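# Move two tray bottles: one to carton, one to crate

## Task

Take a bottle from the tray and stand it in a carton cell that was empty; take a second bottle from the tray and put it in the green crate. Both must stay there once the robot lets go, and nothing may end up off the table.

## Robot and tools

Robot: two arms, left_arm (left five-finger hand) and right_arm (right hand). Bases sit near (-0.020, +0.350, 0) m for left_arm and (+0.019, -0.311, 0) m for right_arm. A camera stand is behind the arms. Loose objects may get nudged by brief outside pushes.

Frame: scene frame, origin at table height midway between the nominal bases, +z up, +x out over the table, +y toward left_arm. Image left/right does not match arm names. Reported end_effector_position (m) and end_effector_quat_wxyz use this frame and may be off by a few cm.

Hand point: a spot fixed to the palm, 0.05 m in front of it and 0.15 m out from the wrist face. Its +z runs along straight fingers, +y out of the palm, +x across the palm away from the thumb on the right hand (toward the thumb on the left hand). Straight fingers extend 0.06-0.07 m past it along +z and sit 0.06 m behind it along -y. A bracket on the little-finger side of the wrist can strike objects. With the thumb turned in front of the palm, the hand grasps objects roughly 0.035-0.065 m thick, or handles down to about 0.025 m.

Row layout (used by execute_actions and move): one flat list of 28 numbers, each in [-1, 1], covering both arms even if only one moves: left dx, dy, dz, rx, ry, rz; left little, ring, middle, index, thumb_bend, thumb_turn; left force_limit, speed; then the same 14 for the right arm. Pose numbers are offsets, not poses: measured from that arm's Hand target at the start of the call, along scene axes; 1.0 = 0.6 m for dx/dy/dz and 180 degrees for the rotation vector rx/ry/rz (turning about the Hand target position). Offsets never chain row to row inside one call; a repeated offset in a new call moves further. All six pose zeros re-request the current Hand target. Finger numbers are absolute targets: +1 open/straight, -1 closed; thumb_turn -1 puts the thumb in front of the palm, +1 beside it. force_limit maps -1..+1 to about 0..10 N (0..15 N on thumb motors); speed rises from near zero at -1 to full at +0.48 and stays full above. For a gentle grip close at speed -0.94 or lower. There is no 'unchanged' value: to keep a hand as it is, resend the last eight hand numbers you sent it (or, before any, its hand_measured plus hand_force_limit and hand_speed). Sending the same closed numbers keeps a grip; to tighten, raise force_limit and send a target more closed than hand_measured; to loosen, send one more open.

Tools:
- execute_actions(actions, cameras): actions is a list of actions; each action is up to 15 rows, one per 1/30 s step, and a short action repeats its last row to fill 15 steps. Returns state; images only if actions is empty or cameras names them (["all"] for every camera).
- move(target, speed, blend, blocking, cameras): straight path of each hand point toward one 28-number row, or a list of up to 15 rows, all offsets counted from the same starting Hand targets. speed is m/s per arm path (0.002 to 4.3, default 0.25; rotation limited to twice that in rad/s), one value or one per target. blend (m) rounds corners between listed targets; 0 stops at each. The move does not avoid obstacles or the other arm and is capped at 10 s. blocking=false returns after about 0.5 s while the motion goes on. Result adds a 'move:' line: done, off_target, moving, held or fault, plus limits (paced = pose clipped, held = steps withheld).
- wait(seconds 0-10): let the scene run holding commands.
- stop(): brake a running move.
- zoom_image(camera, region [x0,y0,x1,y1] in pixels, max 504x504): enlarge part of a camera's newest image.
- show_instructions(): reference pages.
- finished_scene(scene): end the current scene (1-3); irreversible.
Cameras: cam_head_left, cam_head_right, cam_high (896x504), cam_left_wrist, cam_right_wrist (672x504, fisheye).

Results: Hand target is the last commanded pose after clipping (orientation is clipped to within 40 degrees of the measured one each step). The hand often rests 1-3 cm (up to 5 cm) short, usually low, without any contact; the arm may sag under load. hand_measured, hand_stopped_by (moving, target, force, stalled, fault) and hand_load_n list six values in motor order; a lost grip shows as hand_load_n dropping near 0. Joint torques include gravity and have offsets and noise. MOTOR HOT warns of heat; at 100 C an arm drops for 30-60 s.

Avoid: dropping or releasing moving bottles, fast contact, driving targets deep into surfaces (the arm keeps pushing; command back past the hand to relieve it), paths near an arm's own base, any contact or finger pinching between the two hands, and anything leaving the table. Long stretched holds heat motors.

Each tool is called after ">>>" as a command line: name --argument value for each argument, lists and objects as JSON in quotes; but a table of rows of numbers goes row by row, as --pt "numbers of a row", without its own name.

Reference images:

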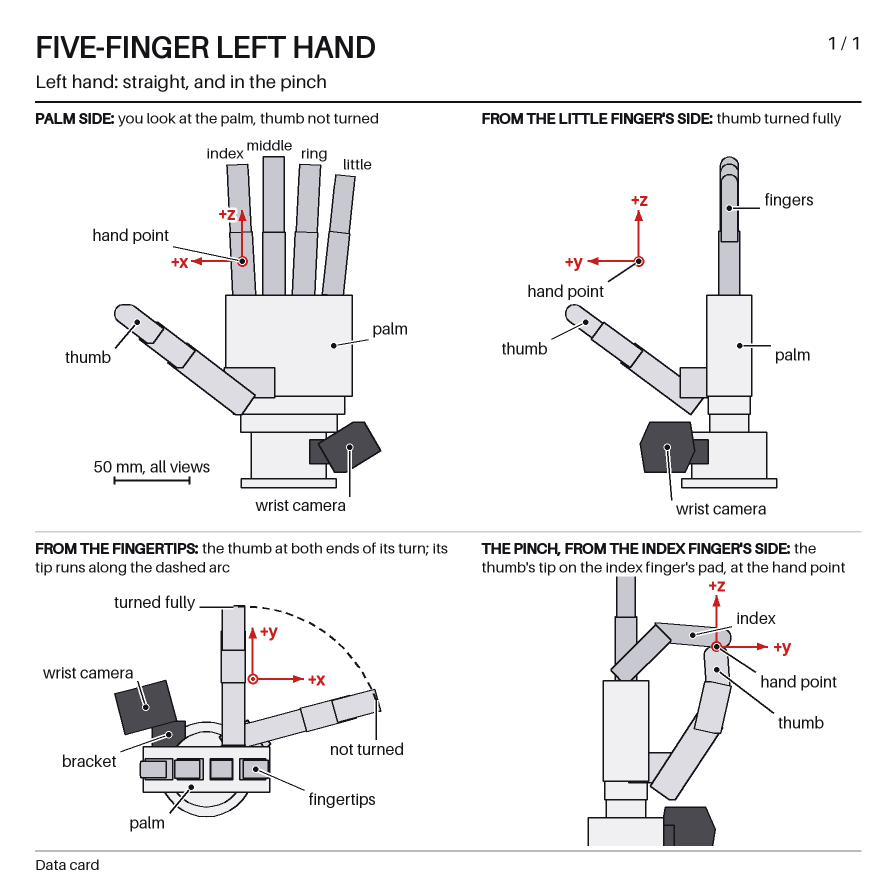

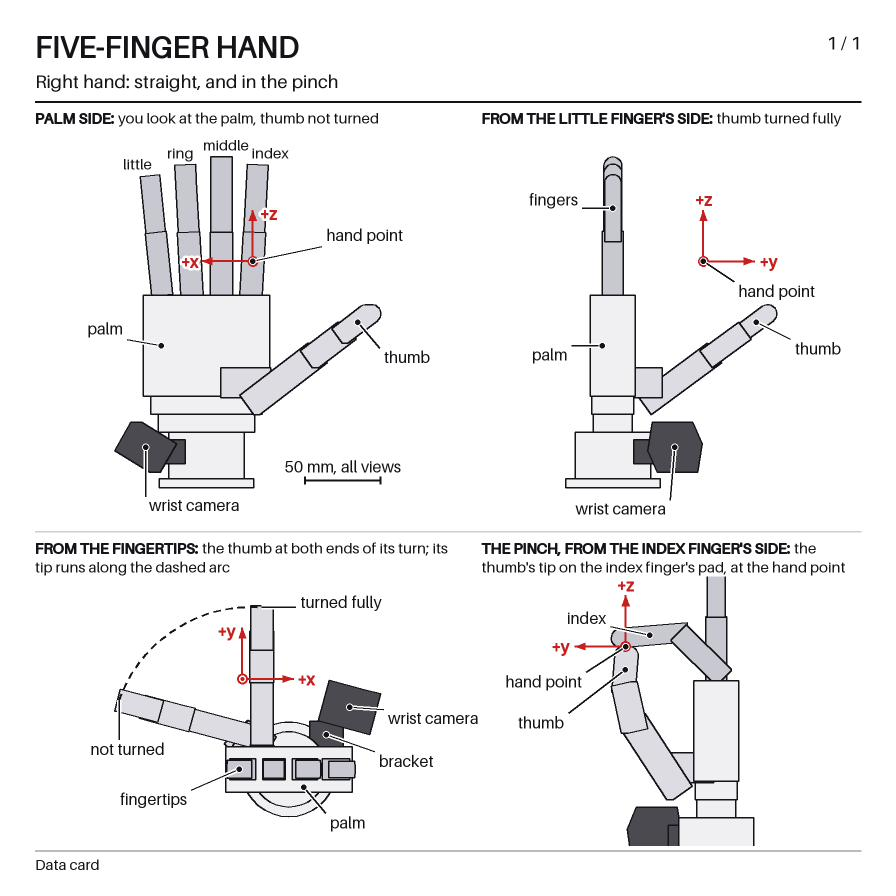

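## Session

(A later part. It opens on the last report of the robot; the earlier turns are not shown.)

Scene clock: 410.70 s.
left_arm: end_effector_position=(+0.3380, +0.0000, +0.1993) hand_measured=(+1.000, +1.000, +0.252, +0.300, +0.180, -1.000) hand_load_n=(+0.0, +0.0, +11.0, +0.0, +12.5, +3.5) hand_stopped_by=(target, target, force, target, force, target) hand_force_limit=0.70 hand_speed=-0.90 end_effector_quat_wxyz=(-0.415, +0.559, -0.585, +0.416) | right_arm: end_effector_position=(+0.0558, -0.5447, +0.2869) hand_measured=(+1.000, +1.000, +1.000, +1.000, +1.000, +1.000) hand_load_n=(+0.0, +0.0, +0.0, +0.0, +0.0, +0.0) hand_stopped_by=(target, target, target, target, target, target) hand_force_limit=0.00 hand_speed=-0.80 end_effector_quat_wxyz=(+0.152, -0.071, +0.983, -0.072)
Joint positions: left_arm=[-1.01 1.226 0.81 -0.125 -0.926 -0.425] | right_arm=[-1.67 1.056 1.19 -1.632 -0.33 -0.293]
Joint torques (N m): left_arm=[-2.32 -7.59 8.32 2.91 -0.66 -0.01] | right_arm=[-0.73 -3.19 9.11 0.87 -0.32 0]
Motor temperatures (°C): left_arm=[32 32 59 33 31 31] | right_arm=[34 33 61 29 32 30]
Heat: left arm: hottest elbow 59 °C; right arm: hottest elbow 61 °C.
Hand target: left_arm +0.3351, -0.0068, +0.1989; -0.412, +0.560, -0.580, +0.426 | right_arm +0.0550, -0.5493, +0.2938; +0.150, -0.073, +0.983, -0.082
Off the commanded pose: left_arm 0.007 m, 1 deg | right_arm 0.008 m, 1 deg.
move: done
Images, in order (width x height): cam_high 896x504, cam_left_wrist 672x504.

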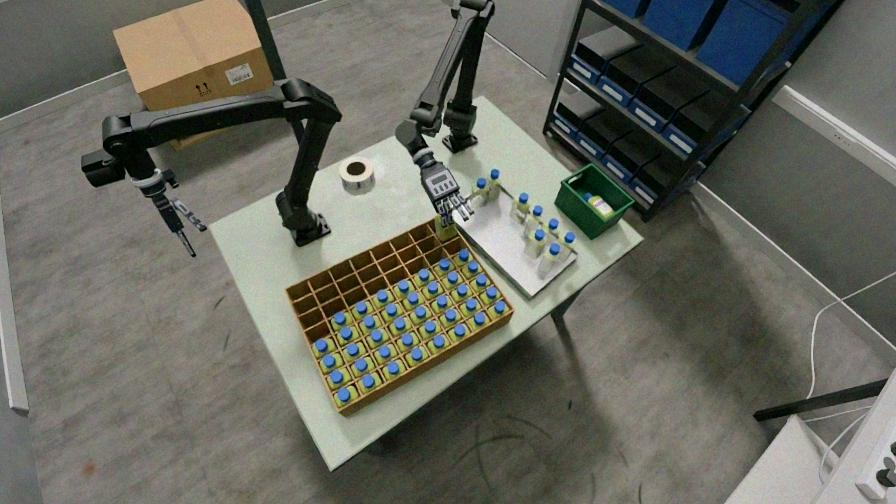

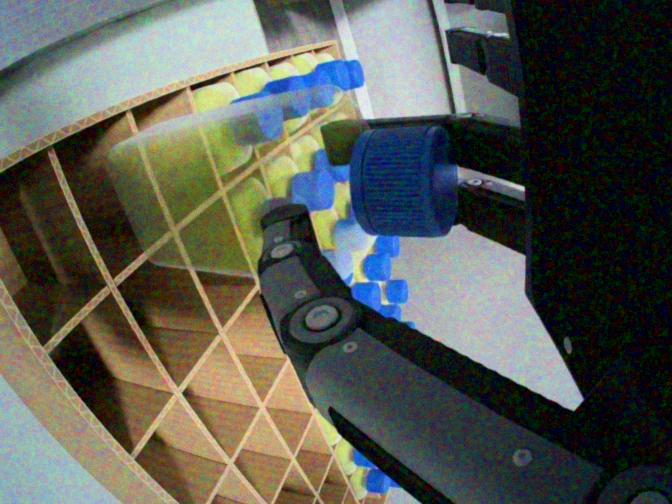

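>>> move --pt "-0.003 0.006 -0.06 0 0 0 1 1 -0.05 0.3 0.12 -1 0.7 -0.9 0 0 0 0 0 0 1 1 1 1 1 1 0 -0.8" --speed 0.06 --cameras '["cam_left_wrist"]'

Scene clock: 438.03 s.
left_arm: end_effector_position=(+0.3378, +0.0028, +0.1778) hand_measured=(+1.000, +1.000, +0.252, +0.300, +0.180, -1.000) hand_load_n=(-0.5, +0.0, +11.0, +0.0, +11.5, +0.0) hand_stopped_by=(target, target, force, target, force, target) hand_force_limit=0.70 hand_speed=-0.90 end_effector_quat_wxyz=(-0.416, +0.562, -0.574, +0.426) | right_arm: end_effector_position=(+0.0558, -0.5447, +0.2869) hand_measured=(+1.000, +1.000, +1.000, +1.000, +1.000, +1.000) hand_load_n=(+0.0, +0.0, +0.0, +0.0, +0.0, +0.0) hand_stopped_by=(target, target, target, target, target, target) hand_force_limit=0.00 hand_speed=-0.80 end_effector_quat_wxyz=(+0.152, -0.071, +0.983, -0.072)
Joint positions: left_arm=[-1.01 1.248 0.747 -0.01 -0.937 -0.425] | right_arm=[-1.67 1.056 1.19 -1.632 -0.33 -0.293]
Joint torques (N m): left_arm=[-2.14 -6.18 7.39 2.84 -0.26 -0.01] | right_arm=[-0.38 -3.25 9.2 0.8 -0.3 -0.05]
Motor temperatures (°C): left_arm=[32 32 57 33 32 31] | right_arm=[34 33 61 29 32 30]
Heat: left arm: hottest elbow 57 °C; right arm: hottest elbow 61 °C.
Hand target: left_arm +0.3332, -0.0031, +0.1628; -0.411, +0.559, -0.580, +0.426 | right_arm +0.0550, -0.5493, +0.2938; +0.150, -0.073, +0.983, -0.082
Off the commanded pose: left_arm 0.017 m, 1 deg | right_arm 0.008 m, 1 deg.
move: off_target (left_arm)
Images, in order (width x height): cam_left_wrist 672x504.

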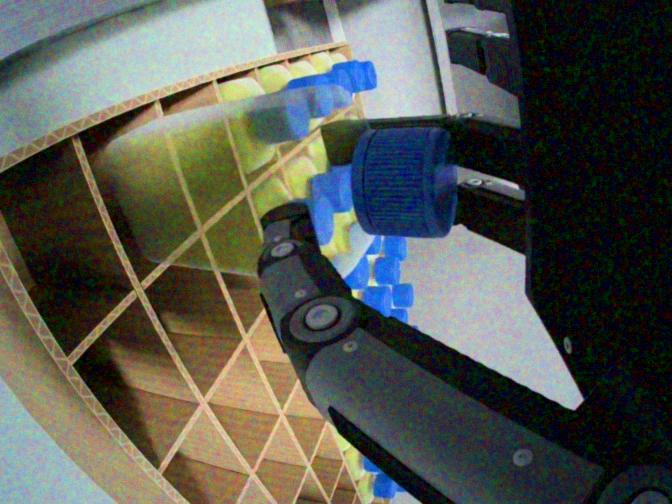

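>>> move --pt "0 0.004 -0.03 0 0 0 1 1 -0.05 0.3 0.12 -1 0.7 -0.9 0 0 0 0 0 0 1 1 1 1 1 1 0 -0.8" --speed 0.05 --cameras '["cam_left_wrist"]'

Scene clock: 447.80 s.
left_arm: end_effector_position=(+0.3373, +0.0013, +0.1767) hand_measured=(+1.000, +1.000, +0.252, +0.300, +0.180, -1.000) hand_load_n=(+0.0, +0.0, +9.5, +0.0, +12.0, -4.0) hand_stopped_by=(target, target, force, target, force, target) hand_force_limit=0.70 hand_speed=-0.90 end_effector_quat_wxyz=(-0.414, +0.563, -0.563, +0.442) | right_arm: end_effector_position=(+0.0558, -0.5447, +0.2869) hand_measured=(+1.000, +1.000, +1.000, +1.000, +1.000, +1.000) hand_load_n=(+0.0, +0.0, +0.0, +0.0, +0.0, +0.0) hand_stopped_by=(target, target, target, target, target, target) hand_force_limit=0.00 hand_speed=-0.80 end_effector_quat_wxyz=(+0.152, -0.071, +0.983, -0.072)
Joint positions: left_arm=[-1.014 1.248 0.722 0.056 -0.94 -0.422] | right_arm=[-1.67 1.056 1.19 -1.632 -0.33 -0.293]
Joint torques (N m): left_arm=[-1.55 -4.42 6.57 2.52 -0.02 -0.02] | right_arm=[-0.32 -3.08 9.14 0.88 -0.29 -0.05]
Motor temperatures (°C): left_arm=[32 32 57 33 31 31] | right_arm=[34 33 61 29 32 30]
Heat: left arm: hottest elbow 57 °C; right arm: hottest elbow 61 °C.
Hand target: left_arm +0.3332, -0.0008, +0.1449; -0.411, +0.559, -0.580, +0.426 | right_arm +0.0550, -0.5493, +0.2938; +0.150, -0.073, +0.983, -0.082
Off the commanded pose: left_arm 0.032 m, 3 deg | right_arm 0.008 m, 1 deg.
move: off_target (left_arm)
Images, in order (width x height): cam_left_wrist 672x504.

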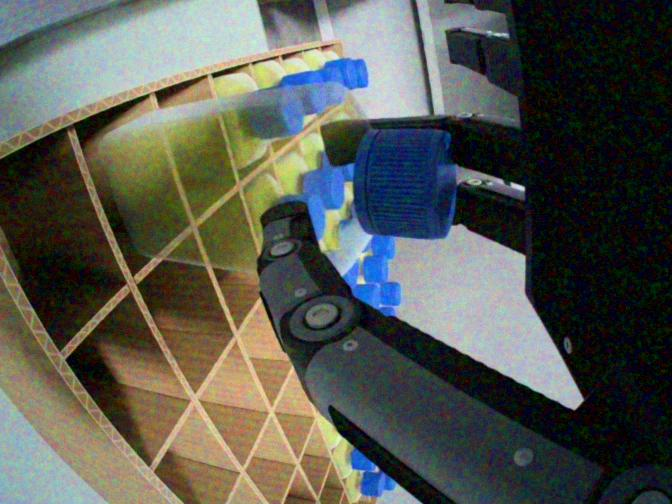

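>>> move --pt "-0.005 0.004 0.11 0 0 0 1 1 -0.05 0.3 0.12 -1 0.7 -0.9 0 0 0 0 0 0 1 1 1 1 1 1 0 -0.8" --speed 0.08 --cameras '["cam_left_wrist","cam_high"]'

>>> zoom_image --camera "cam_high" --region '[410, 190, 490, 270]'

Scene clock: 464.70 s.
left_arm: end_effector_position=(+0.3220, +0.0239, +0.1680) hand_measured=(+1.000, +1.000, +0.252, +0.300, +0.180, -1.000) hand_load_n=(+0.0, +0.0, +14.0, +0.0, +10.0, +2.0) hand_stopped_by=(target, target, force, target, force, target) hand_force_limit=0.70 hand_speed=-0.90 end_effector_quat_wxyz=(-0.422, +0.553, -0.604, +0.390) | right_arm: end_effector_position=(+0.0558, -0.5447, +0.2869) hand_measured=(+1.000, +1.000, +1.000, +1.000, +1.000, +1.000) hand_load_n=(+0.0, +0.0, +0.0, +0.0, +0.0, +0.0) hand_stopped_by=(target, target, target, target, target, target) hand_force_limit=0.00 hand_speed=-0.80 end_effector_quat_wxyz=(+0.152, -0.071, +0.983, -0.072)
Joint positions: left_arm=[-1.014 1.202 0.731 -0.134 -0.932 -0.423] | right_arm=[-1.67 1.056 1.19 -1.632 -0.33 -0.293]
Joint torques (N m): left_arm=[-1.9 -9.05 13.55 1.52 -0.49 -0.01] | right_arm=[-0.62 -2.84 9.16 0.9 -0.29 0]
Motor temperatures (°C): left_arm=[32 32 57 33 31 31] | right_arm=[34 33 61 29 32 30]
Heat: left arm: hottest elbow 57 °C; right arm: hottest elbow 61 °C.
Hand target: left_arm +0.3302, +0.0017, +0.2106; +0.411, -0.559, +0.580, -0.425 | right_arm +0.0550, -0.5493, +0.2938; +0.150, -0.073, +0.983, -0.082
Off the commanded pose: left_arm 0.049 m, 5 deg | right_arm 0.008 m, 1 deg.
move: off_target (left_arm)
Images, in order (width x height): cam_high 896x504, cam_left_wrist 672x504.

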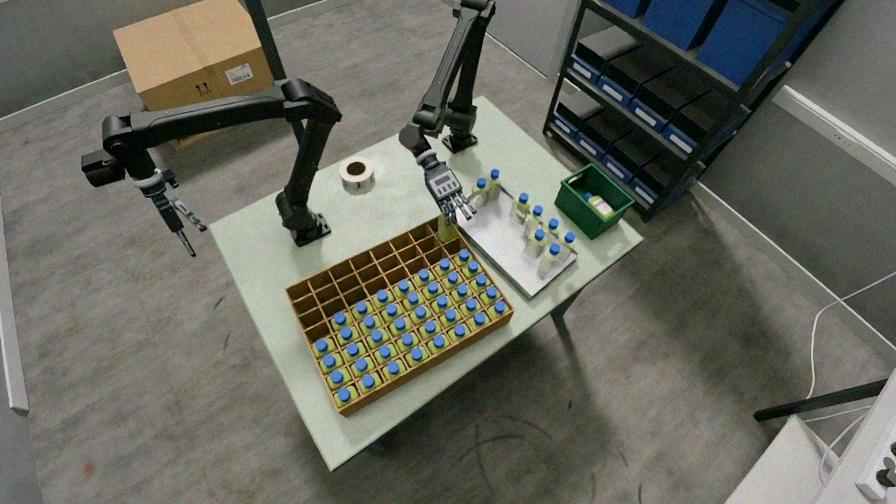

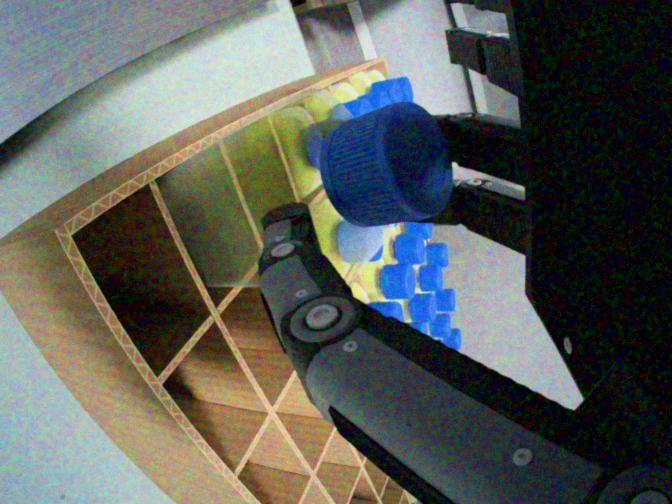

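Scaled by 6.300 from the camera's 896x504 image, which has a finer 1280x720 frame.

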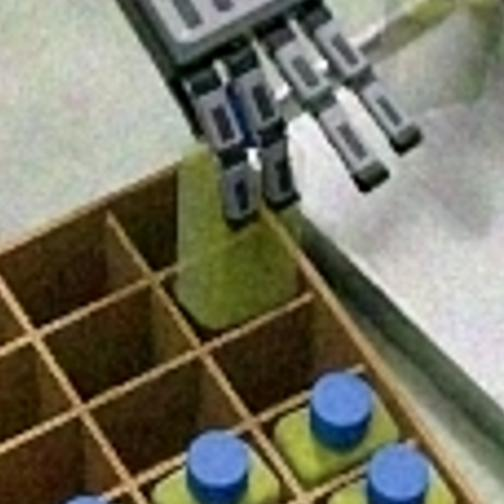

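>>> move --pt "0.03 -0.02 -0.01 0 0 0 1 1 -0.05 0.3 0.12 -1 0.7 -0.9 0 0 0 0 0 0 1 1 1 1 1 1 0 -0.8" --speed 0.06 --cameras '["cam_left_wrist","cam_high"]'

>>> zoom_image --camera "cam_high" --region '[410, 190, 490, 270]'

Scene clock: 475.17 s.
left_arm: end_effector_position=(+0.3254, +0.0130, +0.1644) hand_measured=(+1.000, +1.000, +0.252, +0.300, +0.180, -1.000) hand_load_n=(+0.0, +0.0, +12.0, +0.0, +8.5, +2.0) hand_stopped_by=(target, target, force, target, force, target) hand_force_limit=0.70 hand_speed=-0.90 end_effector_quat_wxyz=(+0.416, -0.551, +0.609, -0.391) | right_arm: end_effector_position=(+0.0558, -0.5447, +0.2869) hand_measured=(+1.000, +1.000, +1.000, +1.000, +1.000, +1.000) hand_load_n=(+0.0, +0.0, +0.0, +0.0, +0.0, +0.0) hand_stopped_by=(target, target, target, target, target, target) hand_force_limit=0.00 hand_speed=-0.80 end_effector_quat_wxyz=(+0.152, -0.071, +0.983, -0.072)
Joint positions: left_arm=[-1.014 1.233 0.75 -0.124 -0.915 -0.423] | right_arm=[-1.67 1.056 1.19 -1.632 -0.33 -0.293]
Joint torques (N m): left_arm=[0.09 -7.3 14.23 2.86 -0.44 0.16] | right_arm=[-0.79 -3.31 9.14 0.85 -0.27 0]
Motor temperatures (°C): left_arm=[32 32 58 33 31 31] | right_arm=[34 33 61 29 32 30]
Heat: left arm: hottest elbow 58 °C; right arm: hottest elbow 61 °C.
Hand target: left_arm +0.3483, -0.0103, +0.2047; +0.412, -0.559, +0.580, -0.425 | right_arm +0.0550, -0.5493, +0.2938; +0.150, -0.073, +0.983, -0.082
Off the commanded pose: left_arm 0.052 m, 5 deg | right_arm 0.008 m, 1 deg.
move: off_target (left_arm)
Images, in order (width x height): cam_high 896x504, cam_left_wrist 672x504.

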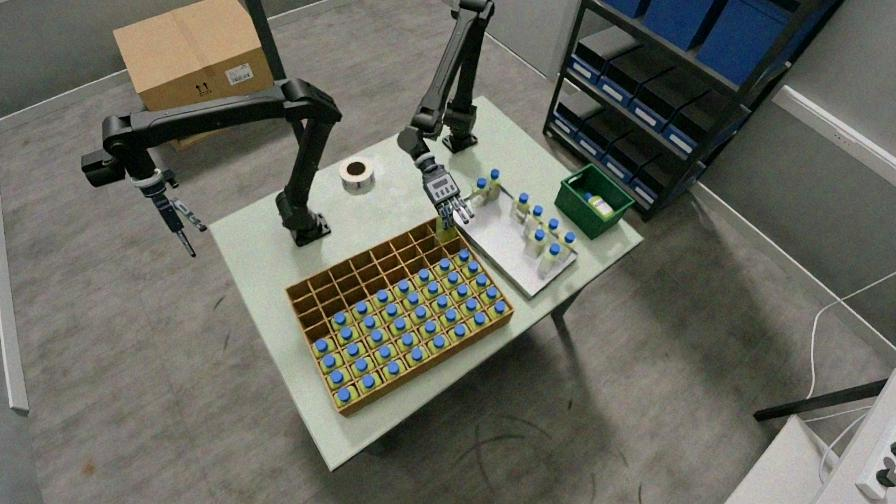

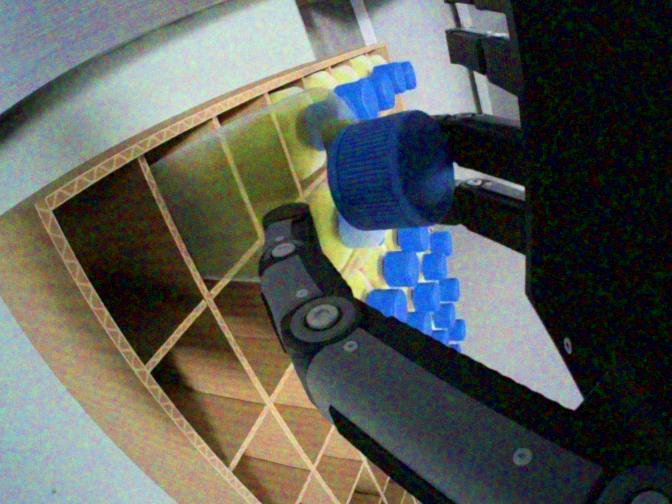

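Scaled by 6.300 from the camera's 896x504 image, which has a finer 1280x720 frame.

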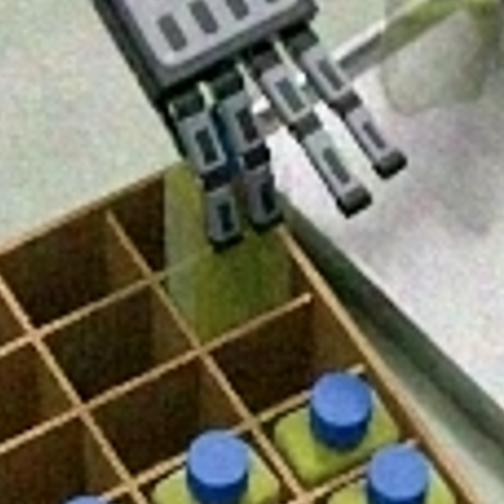

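>>> move --pt "-0.01 0.0 -0.08 0 0 0 1 1 -0.05 0.3 0.12 -1 0.7 -0.9 0 0 0 0 0 0 1 1 1 1 1 1 0 -0.8" --speed 0.06 --cameras '["cam_left_wrist","cam_high"]'

>>> zoom_image --camera "cam_high" --region '[410, 190, 490, 270]'

Scene clock: 482.03 s.
left_arm: end_effector_position=(+0.3398, -0.0092, +0.1620) hand_measured=(+1.000, +1.000, +0.252, +0.300, +0.178, -1.000) hand_load_n=(+0.0, +0.0, +0.0, +0.0, +0.5, +0.0) hand_stopped_by=(target, target, force, target, force, target) hand_force_limit=0.70 hand_speed=-0.90 end_effector_quat_wxyz=(-0.410, +0.558, -0.582, +0.426) | right_arm: end_effector_position=(+0.0558, -0.5447, +0.2869) hand_measured=(+1.000, +1.000, +1.000, +1.000, +1.000, +1.000) hand_load_n=(+0.0, +0.0, +0.0, +0.0, +0.0, +0.0) hand_stopped_by=(target, target, target, target, target, target) hand_force_limit=0.00 hand_speed=-0.80 end_effector_quat_wxyz=(+0.152, -0.071, +0.983, -0.072)
Joint positions: left_arm=[-1.014 1.298 0.75 0.031 -0.92 -0.423] | right_arm=[-1.67 1.056 1.19 -1.632 -0.33 -0.293]
Joint torques (N m): left_arm=[-0.85 -7.3 8.18 2.56 -0.53 0.07] | right_arm=[-0.44 -3.37 9.22 0.7 -0.29 -0.03]
Motor temperatures (°C): left_arm=[32 32 61 33 31 31] | right_arm=[34 33 61 29 32 30]
Heat: left arm: hottest elbow 61 °C; right arm: hottest elbow 61 °C.
Hand target: left_arm +0.3423, -0.0103, +0.1567; -0.412, +0.559, -0.580, +0.425 | right_arm +0.0550, -0.5493, +0.2938; +0.150, -0.073, +0.983, -0.082
Off the commanded pose: left_arm 0.006 m, 0 deg | right_arm 0.008 m, 1 deg.
move: done
Images, in order (width x height): cam_high 896x504, cam_left_wrist 672x504.

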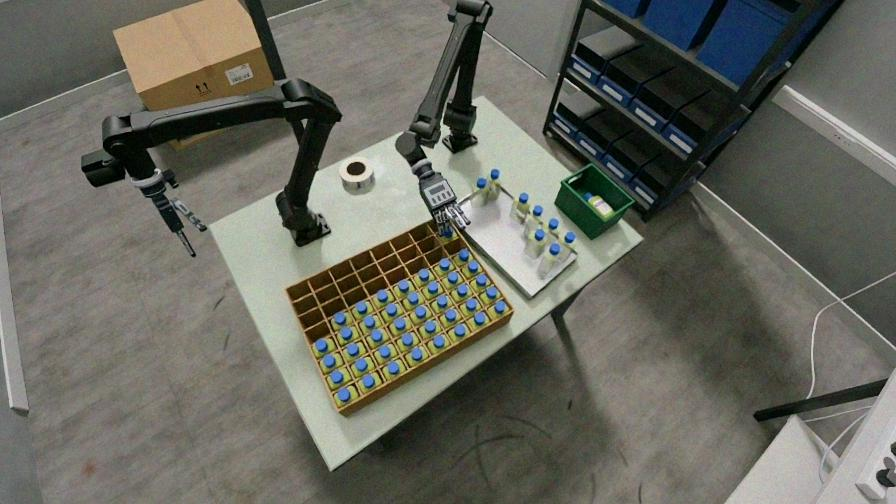

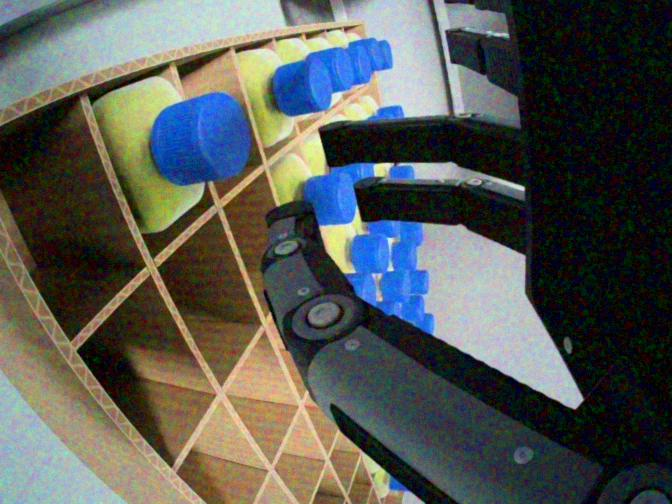

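Scaled by 6.300 from the camera's 896x504 image, which has a finer 1280x720 frame.

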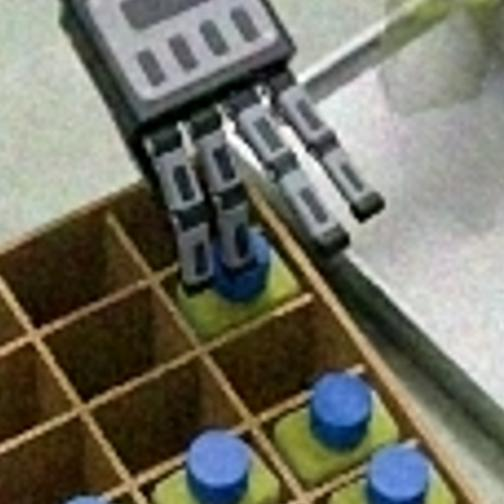

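>>> move --pt "0 0 0.2 0 0 0 1 1 0.3 0.4 0.25 -1 0.2 0 0 0 0 0 0 0 1 1 1 1 1 1 0 -0.8" --pt "0.03 0.62 0.22 0 0 -0.2667 1 1 0.45 0.45 0.3 -1 0.2 0 0 0 0 0 0 0 1 1 1 1 1 1 0 -0.8" --pt "0.03 0.62 0.17 0 0 -0.2667 1 1 0.45 0.45 0.3 -1 0.2 0 0 0 0 0 0 0 1 1 1 1 1 1 0 -0.8" --speed 0.25 --blend 0.02 --cameras '["cam_left_wrist","cam_head_right"]'

>>> zoom_image --camera "cam_left_wrist" --region '[0, 80, 330, 420]'

>>> zoom_image --camera "cam_head_right" --region '[325, 145, 405, 265]'

Scene clock: 506.40 s.
left_arm: end_effector_position=(+0.3565, +0.3609, +0.2650) hand_measured=(+1.000, +1.000, +0.450, +0.450, +0.300, -1.000) hand_load_n=(-0.5, +0.0, -0.5, +0.0, +0.0, +0.0) hand_stopped_by=(target, target, target, target, target, target) hand_force_limit=0.20 hand_speed=0.00 end_effector_quat_wxyz=(+0.202, -0.279, +0.755, -0.558) | right_arm: end_effector_position=(+0.0558, -0.5447, +0.2869) hand_measured=(+1.000, +1.000, +1.000, +1.000, +1.000, +1.000) hand_load_n=(+0.0, +0.0, -0.5, +0.0, +0.0, -0.5) hand_stopped_by=(target, target, target, target, target, target) hand_force_limit=0.00 hand_speed=-0.80 end_effector_quat_wxyz=(+0.152, -0.071, +0.983, -0.072)
Joint positions: left_arm=[0.513 1.112 0.959 -0.843 1.211 0.959] | right_arm=[-1.67 1.056 1.19 -1.632 -0.33 -0.293]
Joint torques (N m): left_arm=[-1.49 -5.6 8.59 1.77 0.45 0.21] | right_arm=[-0.32 -3.08 9.31 0.73 -0.28 -0.02]
Motor temperatures (°C): left_arm=[32 32 61 33 31 31] | right_arm=[34 33 61 29 32 30]
Heat: left arm: hottest elbow 61 °C; right arm: hottest elbow 61 °C.
Hand target: left_arm +0.3602, +0.3616, +0.2587; +0.203, -0.275, +0.758, -0.556 | right_arm +0.0550, -0.5493, +0.2938; +0.150, -0.073, +0.983, -0.082
Off the commanded pose: left_arm 0.007 m, 1 deg | right_arm 0.008 m, 1 deg.
move: done; blend cut to 0 m at target 2; target 2's new numbers were sent with left_arm's hand 0.027 m and 3 deg from that target
Images, in order (width x height): cam_head_right 896x504, cam_left_wrist 672x504.

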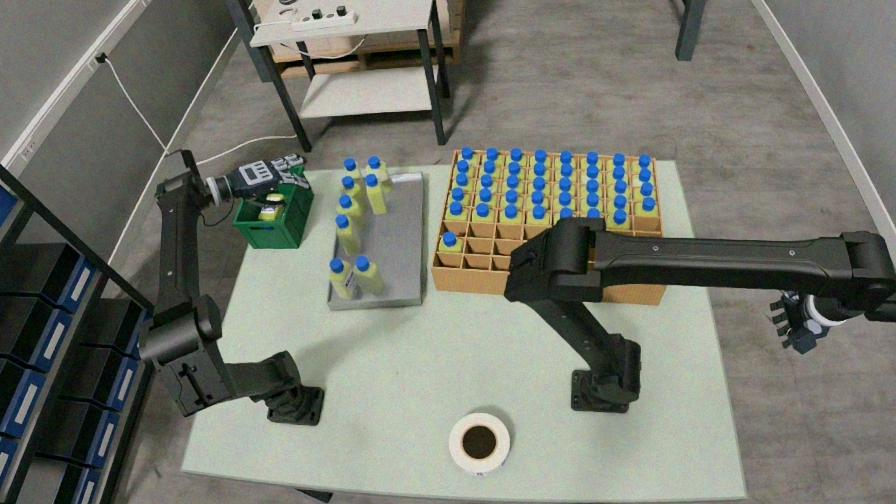

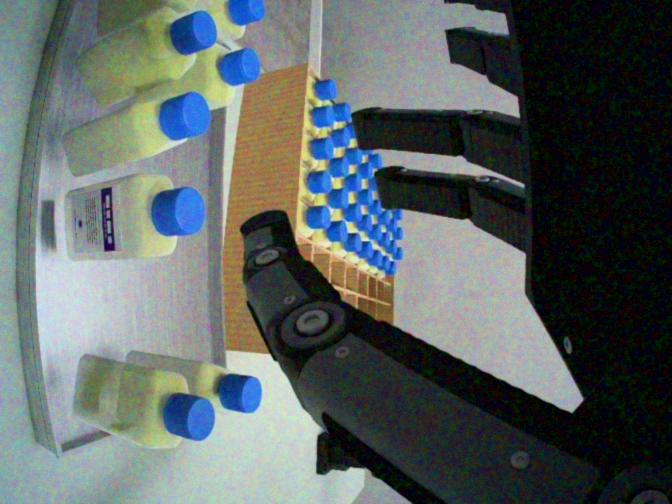

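Scaled by 1.482 from the camera's 672x504 image, which has a finer 960x720 frame.

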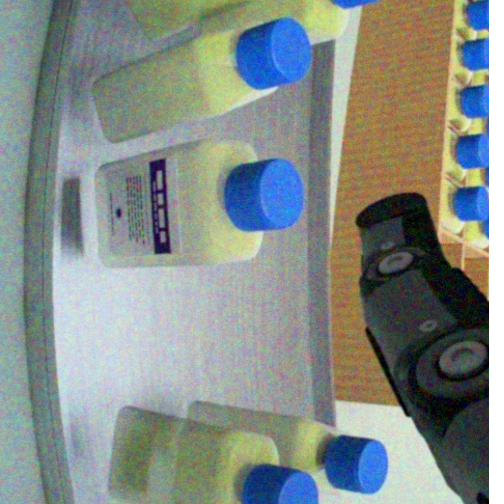

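Scaled by 4.200 from the camera's 896x504 image, which has a finer 1280x720 frame.

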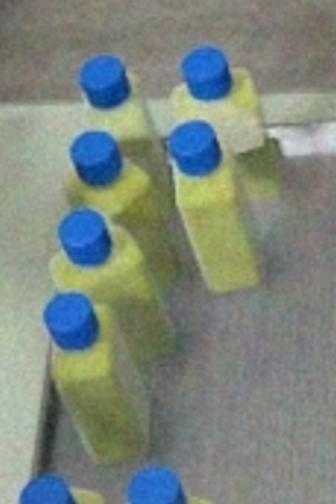

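>>> move --pt "0.035 -0.11 -0.1 0 0 -0.1111 -1 1 0.45 0.45 0.3 -1 0.2 0 0 0 0 0 0 0 1 1 1 1 1 1 0 -0.8" --speed 0.15 --cameras '["cam_left_wrist"]'

Scene clock: 529.33 s.
left_arm: end_effector_position=(+0.3633, +0.2953, +0.1852) hand_measured=(-1.000, +1.000, +0.450, +0.450, +0.300, -1.000) hand_load_n=(+0.5, -0.5, +0.0, +0.0, +0.0, +0.0) hand_stopped_by=(target, target, target, target, target, target) hand_force_limit=0.20 hand_speed=0.00 end_effector_quat_wxyz=(+0.091, -0.160, +0.791, -0.583) | right_arm: end_effector_position=(+0.0558, -0.5447, +0.2869) hand_measured=(+1.000, +1.000, +1.000, +1.000, +1.000, +1.000) hand_load_n=(+0.0, +0.0, +0.0, +0.0, +0.0, +0.5) hand_stopped_by=(target, target, target, target, target, target) hand_force_limit=0.00 hand_speed=-0.80 end_effector_quat_wxyz=(+0.152, -0.071, +0.983, -0.072)
Joint positions: left_arm=[0.323 1.361 0.981 -1.052 1.26 1.381] | right_arm=[-1.67 1.056 1.19 -1.632 -0.33 -0.293]
Joint torques (N m): left_arm=[-2.26 -7.65 12.16 0.29 0.8 0.24] | right_arm=[-1.03 -3.43 9.14 0.77 -0.28 -0.02]
Motor temperatures (°C): left_arm=[32 32 61 33 32 31] | right_arm=[34 33 61 29 32 30]
Heat: left arm: hottest elbow 61 °C; right arm: hottest elbow 61 °C.
Hand target: left_arm +0.3813, +0.2956, +0.1987; +0.103, -0.139, +0.794, -0.583 | right_arm +0.0550, -0.5493, +0.2938; +0.150, -0.073, +0.983, -0.082
Off the commanded pose: left_arm 0.022 m, 3 deg | right_arm 0.008 m, 1 deg.
move: off_target (left_arm)
Images, in order (width x height): cam_left_wrist 672x504.

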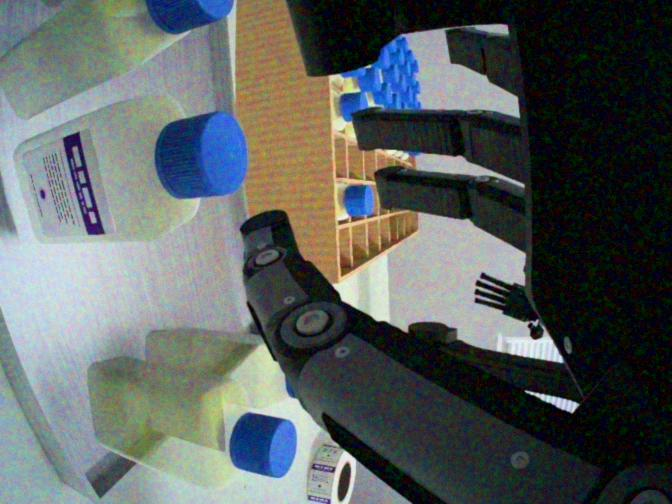

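>>> move --pt "-0.0055 0.0157 -0.045 0 0 -0.0444 -1 1 0.45 0.45 0.3 -1 0.2 0 0 0 0 0 0 0 1 1 1 1 1 1 0 -0.8" --speed 0.1 --cameras '["cam_left_wrist"]'

Scene clock: 547.63 s.
left_arm: end_effector_position=(+0.3606, +0.2995, +0.1641) hand_measured=(-1.000, +1.000, +0.450, +0.450, +0.300, -1.000) hand_load_n=(+0.0, +0.0, +0.0, +0.0, +0.0, +0.0) hand_stopped_by=(target, target, target, target, target, target) hand_force_limit=0.20 hand_speed=0.00 end_effector_quat_wxyz=(+0.050, -0.097, +0.799, -0.592) | right_arm: end_effector_position=(+0.0558, -0.5447, +0.2869) hand_measured=(+1.000, +1.000, +1.000, +1.000, +1.000, +1.000) hand_load_n=(+0.0, +0.0, +0.5, +0.0, +0.0, +0.0) hand_stopped_by=(target, target, target, target, target, target) hand_force_limit=0.00 hand_speed=-0.80 end_effector_quat_wxyz=(+0.152, -0.071, +0.983, -0.072)
Joint positions: left_arm=[0.323 1.535 1.092 -1.454 1.254 1.875] | right_arm=[-1.67 1.056 1.19 -1.632 -0.33 -0.293]
Joint torques (N m): left_arm=[-1.14 -9.17 11.07 -0.47 0.56 0.23] | right_arm=[-0.5 -3.49 9.09 0.79 -0.32 -0.03]
Motor temperatures (°C): left_arm=[32 32 64 33 33 31] | right_arm=[34 33 61 29 32 30]
Heat: left arm: hottest elbow 64 °C; right arm: hottest elbow 61 °C.
Hand target: left_arm +0.3780, +0.3050, +0.1717; +0.062, -0.084, +0.802, -0.589 | right_arm +0.0550, -0.5493, +0.2938; +0.150, -0.073, +0.983, -0.082
Off the commanded pose: left_arm 0.020 m, 2 deg | right_arm 0.008 m, 1 deg.
move: off_target (left_arm)
Images, in order (width x height): cam_left_wrist 672x504.

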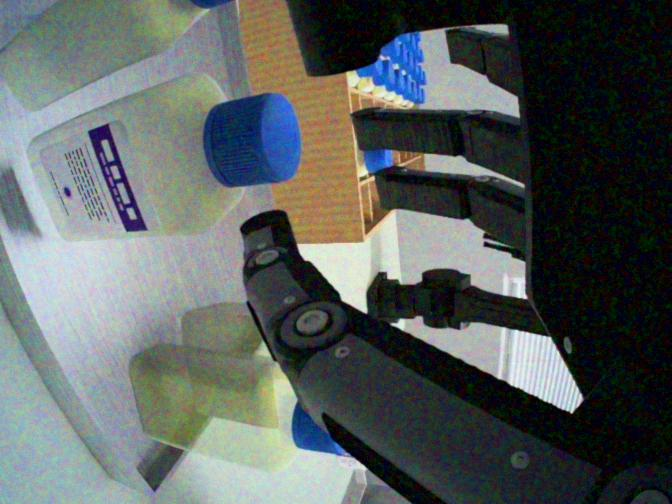

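>>> move --pt "0.02 0.004 -0.005 0 0 0.0222 -1 1 0.45 0.45 0.3 -1 0.2 0 0 0 0 0 0 0 1 1 1 1 1 1 0 -0.8" --speed 0.08 --cameras '["cam_left_wrist"]'

Scene clock: 555.67 s.
left_arm: end_effector_position=(+0.3835, +0.3044, +0.1602) hand_measured=(-1.000, +1.000, +0.450, +0.450, +0.300, -1.000) hand_load_n=(+0.0, +0.0, +0.0, +0.0, +0.0, +0.0) hand_stopped_by=(target, target, target, target, target, target) hand_force_limit=0.20 hand_speed=0.00 end_effector_quat_wxyz=(+0.072, -0.115, +0.797, -0.589) | right_arm: end_effector_position=(+0.0558, -0.5447, +0.2869) hand_measured=(+1.000, +1.000, +1.000, +1.000, +1.000, +1.000) hand_load_n=(+0.0, +0.0, +0.0, +0.0, +0.0, +0.0) hand_stopped_by=(target, target, target, target, target, target) hand_force_limit=0.00 hand_speed=-0.80 end_effector_quat_wxyz=(+0.152, -0.071, +0.983, -0.072)
Joint positions: left_arm=[0.323 1.535 1.092 -1.276 1.266 1.704] | right_arm=[-1.67 1.056 1.19 -1.632 -0.33 -0.293]
Joint torques (N m): left_arm=[-0.85 -11.58 8.65 0.57 0.69 -0.03] | right_arm=[-0.73 -3.66 9.18 0.88 -0.3 -0.04]
Motor temperatures (°C): left_arm=[32 32 65 33 33 31] | right_arm=[34 33 61 29 32 30]
Heat: left arm: hottest elbow 65 °C; right arm: hottest elbow 61 °C.
Hand target: left_arm +0.3900, +0.3074, +0.1687; +0.083, -0.112, +0.798, -0.586 | right_arm +0.0550, -0.5493, +0.2938; +0.150, -0.073, +0.983, -0.082
Off the commanded pose: left_arm 0.011 m, 1 deg | right_arm 0.008 m, 1 deg.
move: off_target (left_arm)
Images, in order (width x height): cam_left_wrist 672x504.

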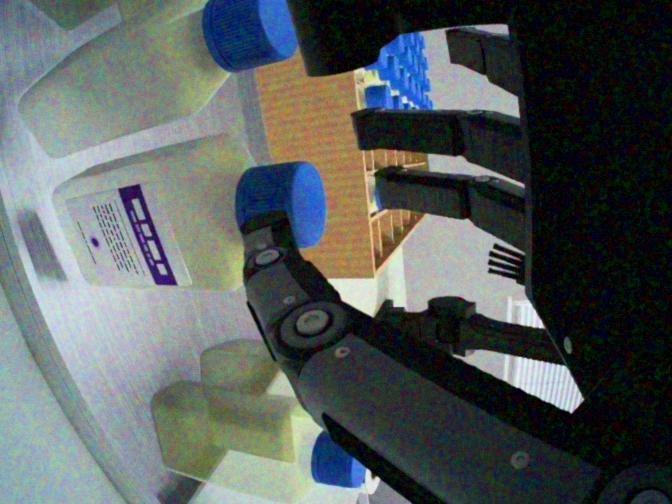

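>>> move --pt "-0.01 0.004 -0.05 0 0 0 -1 1 0.45 0.45 0.3 -1 0.2 0 0 0 0 0 0 0 1 1 1 1 1 1 0 -0.8" --speed 0.08 --cameras '["cam_left_wrist"]'

Scene clock: 565.27 s.
left_arm: end_effector_position=(+0.3854, +0.3050, +0.1504) hand_measured=(-1.000, +1.000, +0.450, +0.450, +0.300, -1.000) hand_load_n=(+0.0, +0.0, +0.0, +0.0, +0.0, +0.0) hand_stopped_by=(target, target, target, target, target, target) hand_force_limit=0.20 hand_speed=0.00 end_effector_quat_wxyz=(+0.085, -0.105, +0.799, -0.586) | right_arm: end_effector_position=(+0.0558, -0.5447, +0.2869) hand_measured=(+1.000, +1.000, +1.000, +1.000, +1.000, +1.000) hand_load_n=(+0.0, +0.0, +0.0, +0.0, +0.0, -0.5) hand_stopped_by=(target, target, target, target, target, target) hand_force_limit=0.00 hand_speed=-0.80 end_effector_quat_wxyz=(+0.152, -0.071, +0.983, -0.072)
Joint positions: left_arm=[0.323 1.535 1.068 -1.22 1.266 1.705] | right_arm=[-1.67 1.056 1.19 -1.632 -0.33 -0.293]
Joint torques (N m): left_arm=[-0.03 -9.41 6.28 0.69 0.63 0.22] | right_arm=[-0.73 -3.25 9.21 0.76 -0.28 -0.05]
Motor temperatures (°C): left_arm=[32 32 63 33 33 31] | right_arm=[34 33 61 29 32 30]
Heat: left arm: hottest elbow 63 °C; right arm: hottest elbow 61 °C.
Hand target: left_arm +0.3840, +0.3098, +0.1387; +0.083, -0.112, +0.798, -0.586 | right_arm +0.0550, -0.5493, +0.2938; +0.150, -0.073, +0.983, -0.082
Off the commanded pose: left_arm 0.013 m, 1 deg | right_arm 0.008 m, 1 deg.
move: off_target (left_arm)
Images, in order (width x height): cam_left_wrist 672x504.

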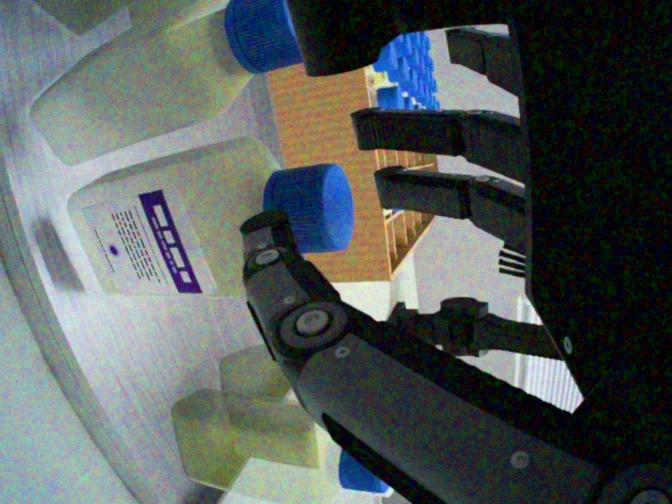

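>>> move --pt "0.0 0.0 0.16 0 0 0 -1 1 0.45 0.45 0.3 -1 0.2 0 0 0 0 0 0 0 1 1 1 1 1 1 0 -0.8" --pt "0.0 0.0 0.16 0 0 0 1 1 0.45 0.45 0.3 -1 0.2 0 0 0 0 0 0 0 1 1 1 1 1 1 0 -0.8" --pt "0.0 0.0 0.06 0 0 0 1 1 0.45 0.45 0.3 -1 0.2 0 0 0 0 0 0 0 1 1 1 1 1 1 0 -0.8" --speed 0.12 --cameras '["cam_left_wrist"]'

Scene clock: 578.73 s.
left_arm: end_effector_position=(+0.3844, +0.3047, +0.1842) hand_measured=(+1.000, +1.000, +0.450, +0.450, +0.300, -1.000) hand_load_n=(+0.0, -0.5, -0.5, +0.0, +0.0, +0.0) hand_stopped_by=(target, target, target, target, target, target) hand_force_limit=0.20 hand_speed=0.00 end_effector_quat_wxyz=(+0.084, -0.105, +0.799, -0.587) | right_arm: end_effector_position=(+0.0558, -0.5447, +0.2869) hand_measured=(+1.000, +1.000, +1.000, +1.000, +1.000, +1.000) hand_load_n=(+0.0, +0.0, +0.0, +0.0, +0.0, -0.5) hand_stopped_by=(target, target, target, target, target, target) hand_force_limit=0.00 hand_speed=-0.80 end_effector_quat_wxyz=(+0.152, -0.071, +0.983, -0.072)
Joint positions: left_arm=[0.323 1.497 1.122 -1.318 1.266 1.711] | right_arm=[-1.67 1.056 1.19 -1.632 -0.33 -0.293]
Joint torques (N m): left_arm=[0.03 -9.52 6.72 0.62 0.63 0.17] | right_arm=[-0.85 -3.66 9.13 0.76 -0.33 0.01]
Motor temperatures (°C): left_arm=[32 32 61 33 33 31] | right_arm=[34 33 61 29 32 30]
Heat: left arm: hottest elbow 61 °C; right arm: hottest elbow 61 °C.
Hand target: left_arm +0.3840, +0.3098, +0.1747; +0.083, -0.112, +0.798, -0.586 | right_arm +0.0550, -0.5493, +0.2938; +0.150, -0.073, +0.983, -0.082
Off the commanded pose: left_arm 0.011 m, 1 deg | right_arm 0.008 m, 1 deg.
move: off_target (left_arm); target 2's new numbers were sent with left_arm's hand 0.026 m and 3 deg from that target
Images, in order (width x height): cam_left_wrist 672x504.

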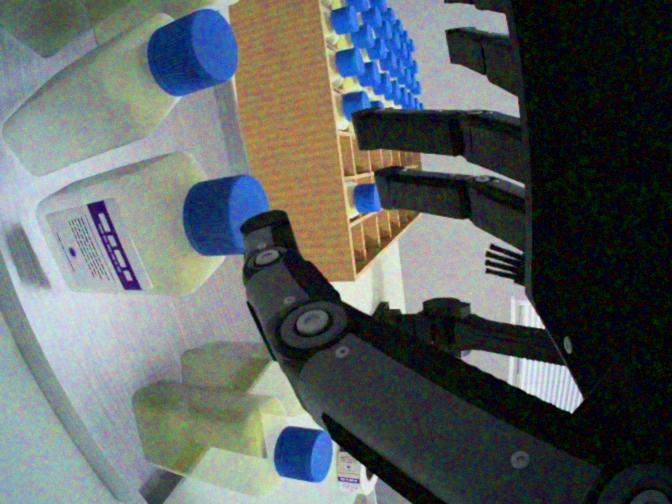

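>>> move --target '[-0.01,0.003,-0.075,0,0,0,1,1,0.45,0.45,0.3,-1,0.2,0,0,0,0,0,0,0,1,1,1,1,1,1,0.0,-0.8]' --speed 0.08 --cameras '["cam_left_wrist","cam_head_right"]'

Scene clock: 615.93 s.
left_arm: end_effector_position=(+0.3792, +0.3054, +0.1406) hand_measured=(+1.000, +1.000, +0.450, +0.450, +0.300, -1.000) hand_load_n=(+0.0, +0.0, +0.0, +0.0, +0.0, +0.0) hand_stopped_by=(target, target, target, target, target, target) hand_force_limit=0.20 hand_speed=0.00 end_effector_quat_wxyz=(+0.082, -0.105, +0.799, -0.587) | right_arm: end_effector_position=(+0.0558, -0.5447, +0.2869) hand_measured=(+1.000, +1.000, +1.000, +1.000, +1.000, +1.000) hand_load_n=(+0.0, +0.0, +0.0, +0.0, +0.0, +0.0) hand_stopped_by=(target, target, target, target, target, target) hand_force_limit=0.00 hand_speed=-0.80 end_effector_quat_wxyz=(+0.152, -0.071, +0.983, -0.072)
Joint positions: left_arm=[0.328 1.541 1.045 -1.22 1.265 1.732] | right_arm=[-1.67 1.056 1.19 -1.632 -0.33 -0.293]
Joint torques (N m): left_arm=[0.38 -9.35 6.2 0.53 0.61 0.23] | right_arm=[-0.15 -3.6 9.13 0.77 -0.28 -0.02]
Motor temperatures (°C): left_arm=[32 33 57 33 33 31] | right_arm=[34 33 61 29 32 30]
Heat: left arm: hottest elbow 57 °C; right arm: hottest elbow 61 °C.
Hand target: left_arm +0.3780, +0.3117, +0.1296; +0.083, -0.112, +0.798, -0.586 | right_arm +0.0550, -0.5493, +0.2938; +0.150, -0.073, +0.983, -0.082
Off the commanded pose: left_arm 0.013 m, 1 deg | right_arm 0.008 m, 1 deg.
move: off_target (left_arm)
Images, in order (width x height): cam_head_right 896x504, cam_left_wrist 672x504.

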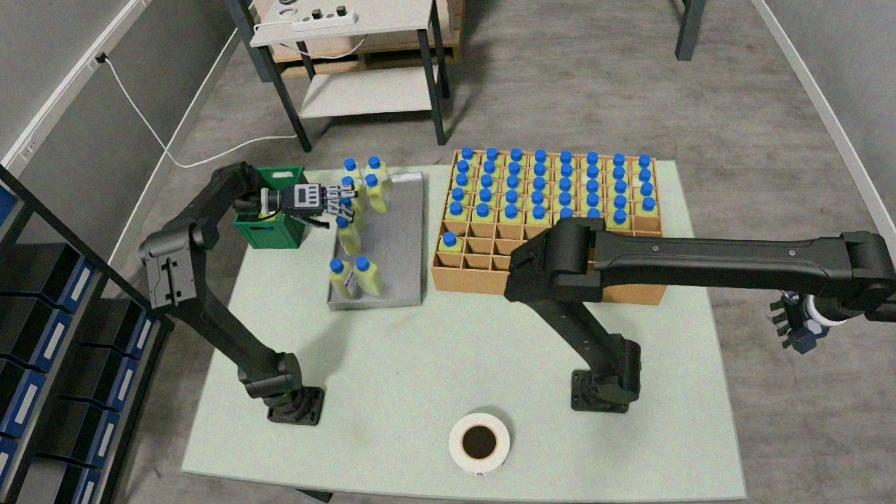

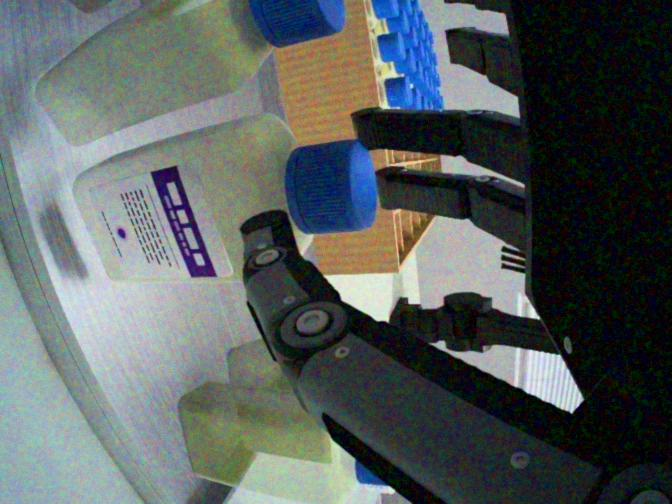

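>>> move --target '[0.0,0.0,-0.038,0,0,0,1,1,0.45,0.45,0.3,-1,0.2,0,0,0,0,0,0,0,1,1,1,1,1,1,0.0,-0.8]' --speed 0.06 --cameras '["cam_left_wrist"]'

Scene clock: 620.07 s.
left_arm: end_effector_position=(+0.3804, +0.3058, +0.1192) hand_measured=(+1.000, +1.000, +0.450, +0.450, +0.300, -1.000) hand_load_n=(+0.0, +0.0, +0.0, +0.0, +0.0, +0.0) hand_stopped_by=(target, target, target, target, target, target) hand_force_limit=0.20 hand_speed=0.00 end_effector_quat_wxyz=(+0.084, -0.103, +0.799, -0.587) | right_arm: end_effector_position=(+0.0558, -0.5447, +0.2869) hand_measured=(+1.000, +1.000, +1.000, +1.000, +1.000, +1.000) hand_load_n=(+0.0, +0.0, +0.0, +0.0, +0.0, +0.0) hand_stopped_by=(target, target, target, target, target, target) hand_force_limit=0.00 hand_speed=-0.80 end_effector_quat_wxyz=(+0.152, -0.071, +0.983, -0.072)
Joint positions: left_arm=[0.328 1.572 1.017 -1.158 1.265 1.733] | right_arm=[-1.67 1.056 1.19 -1.632 -0.33 -0.293]
Joint torques (N m): left_arm=[0.32 -9.35 5.85 0.61 0.61 0.22] | right_arm=[-0.56 -3.78 9.09 0.96 -0.29 -0.03]
Motor temperatures (°C): left_arm=[32 33 57 33 33 31] | right_arm=[34 33 61 29 32 30]
Heat: left arm: hottest elbow 57 °C; right arm: hottest elbow 61 °C.
Hand target: left_arm +0.3780, +0.3117, +0.1068; +0.083, -0.112, +0.798, -0.586 | right_arm +0.0550, -0.5493, +0.2938; +0.150, -0.073, +0.983, -0.082
Off the commanded pose: left_arm 0.014 m, 1 deg | right_arm 0.008 m, 1 deg.
move: off_target (left_arm)
Images, in order (width x height): cam_left_wrist 672x504.

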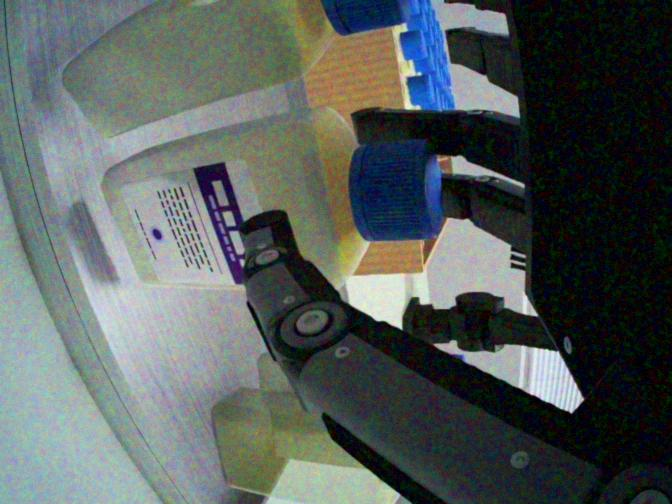

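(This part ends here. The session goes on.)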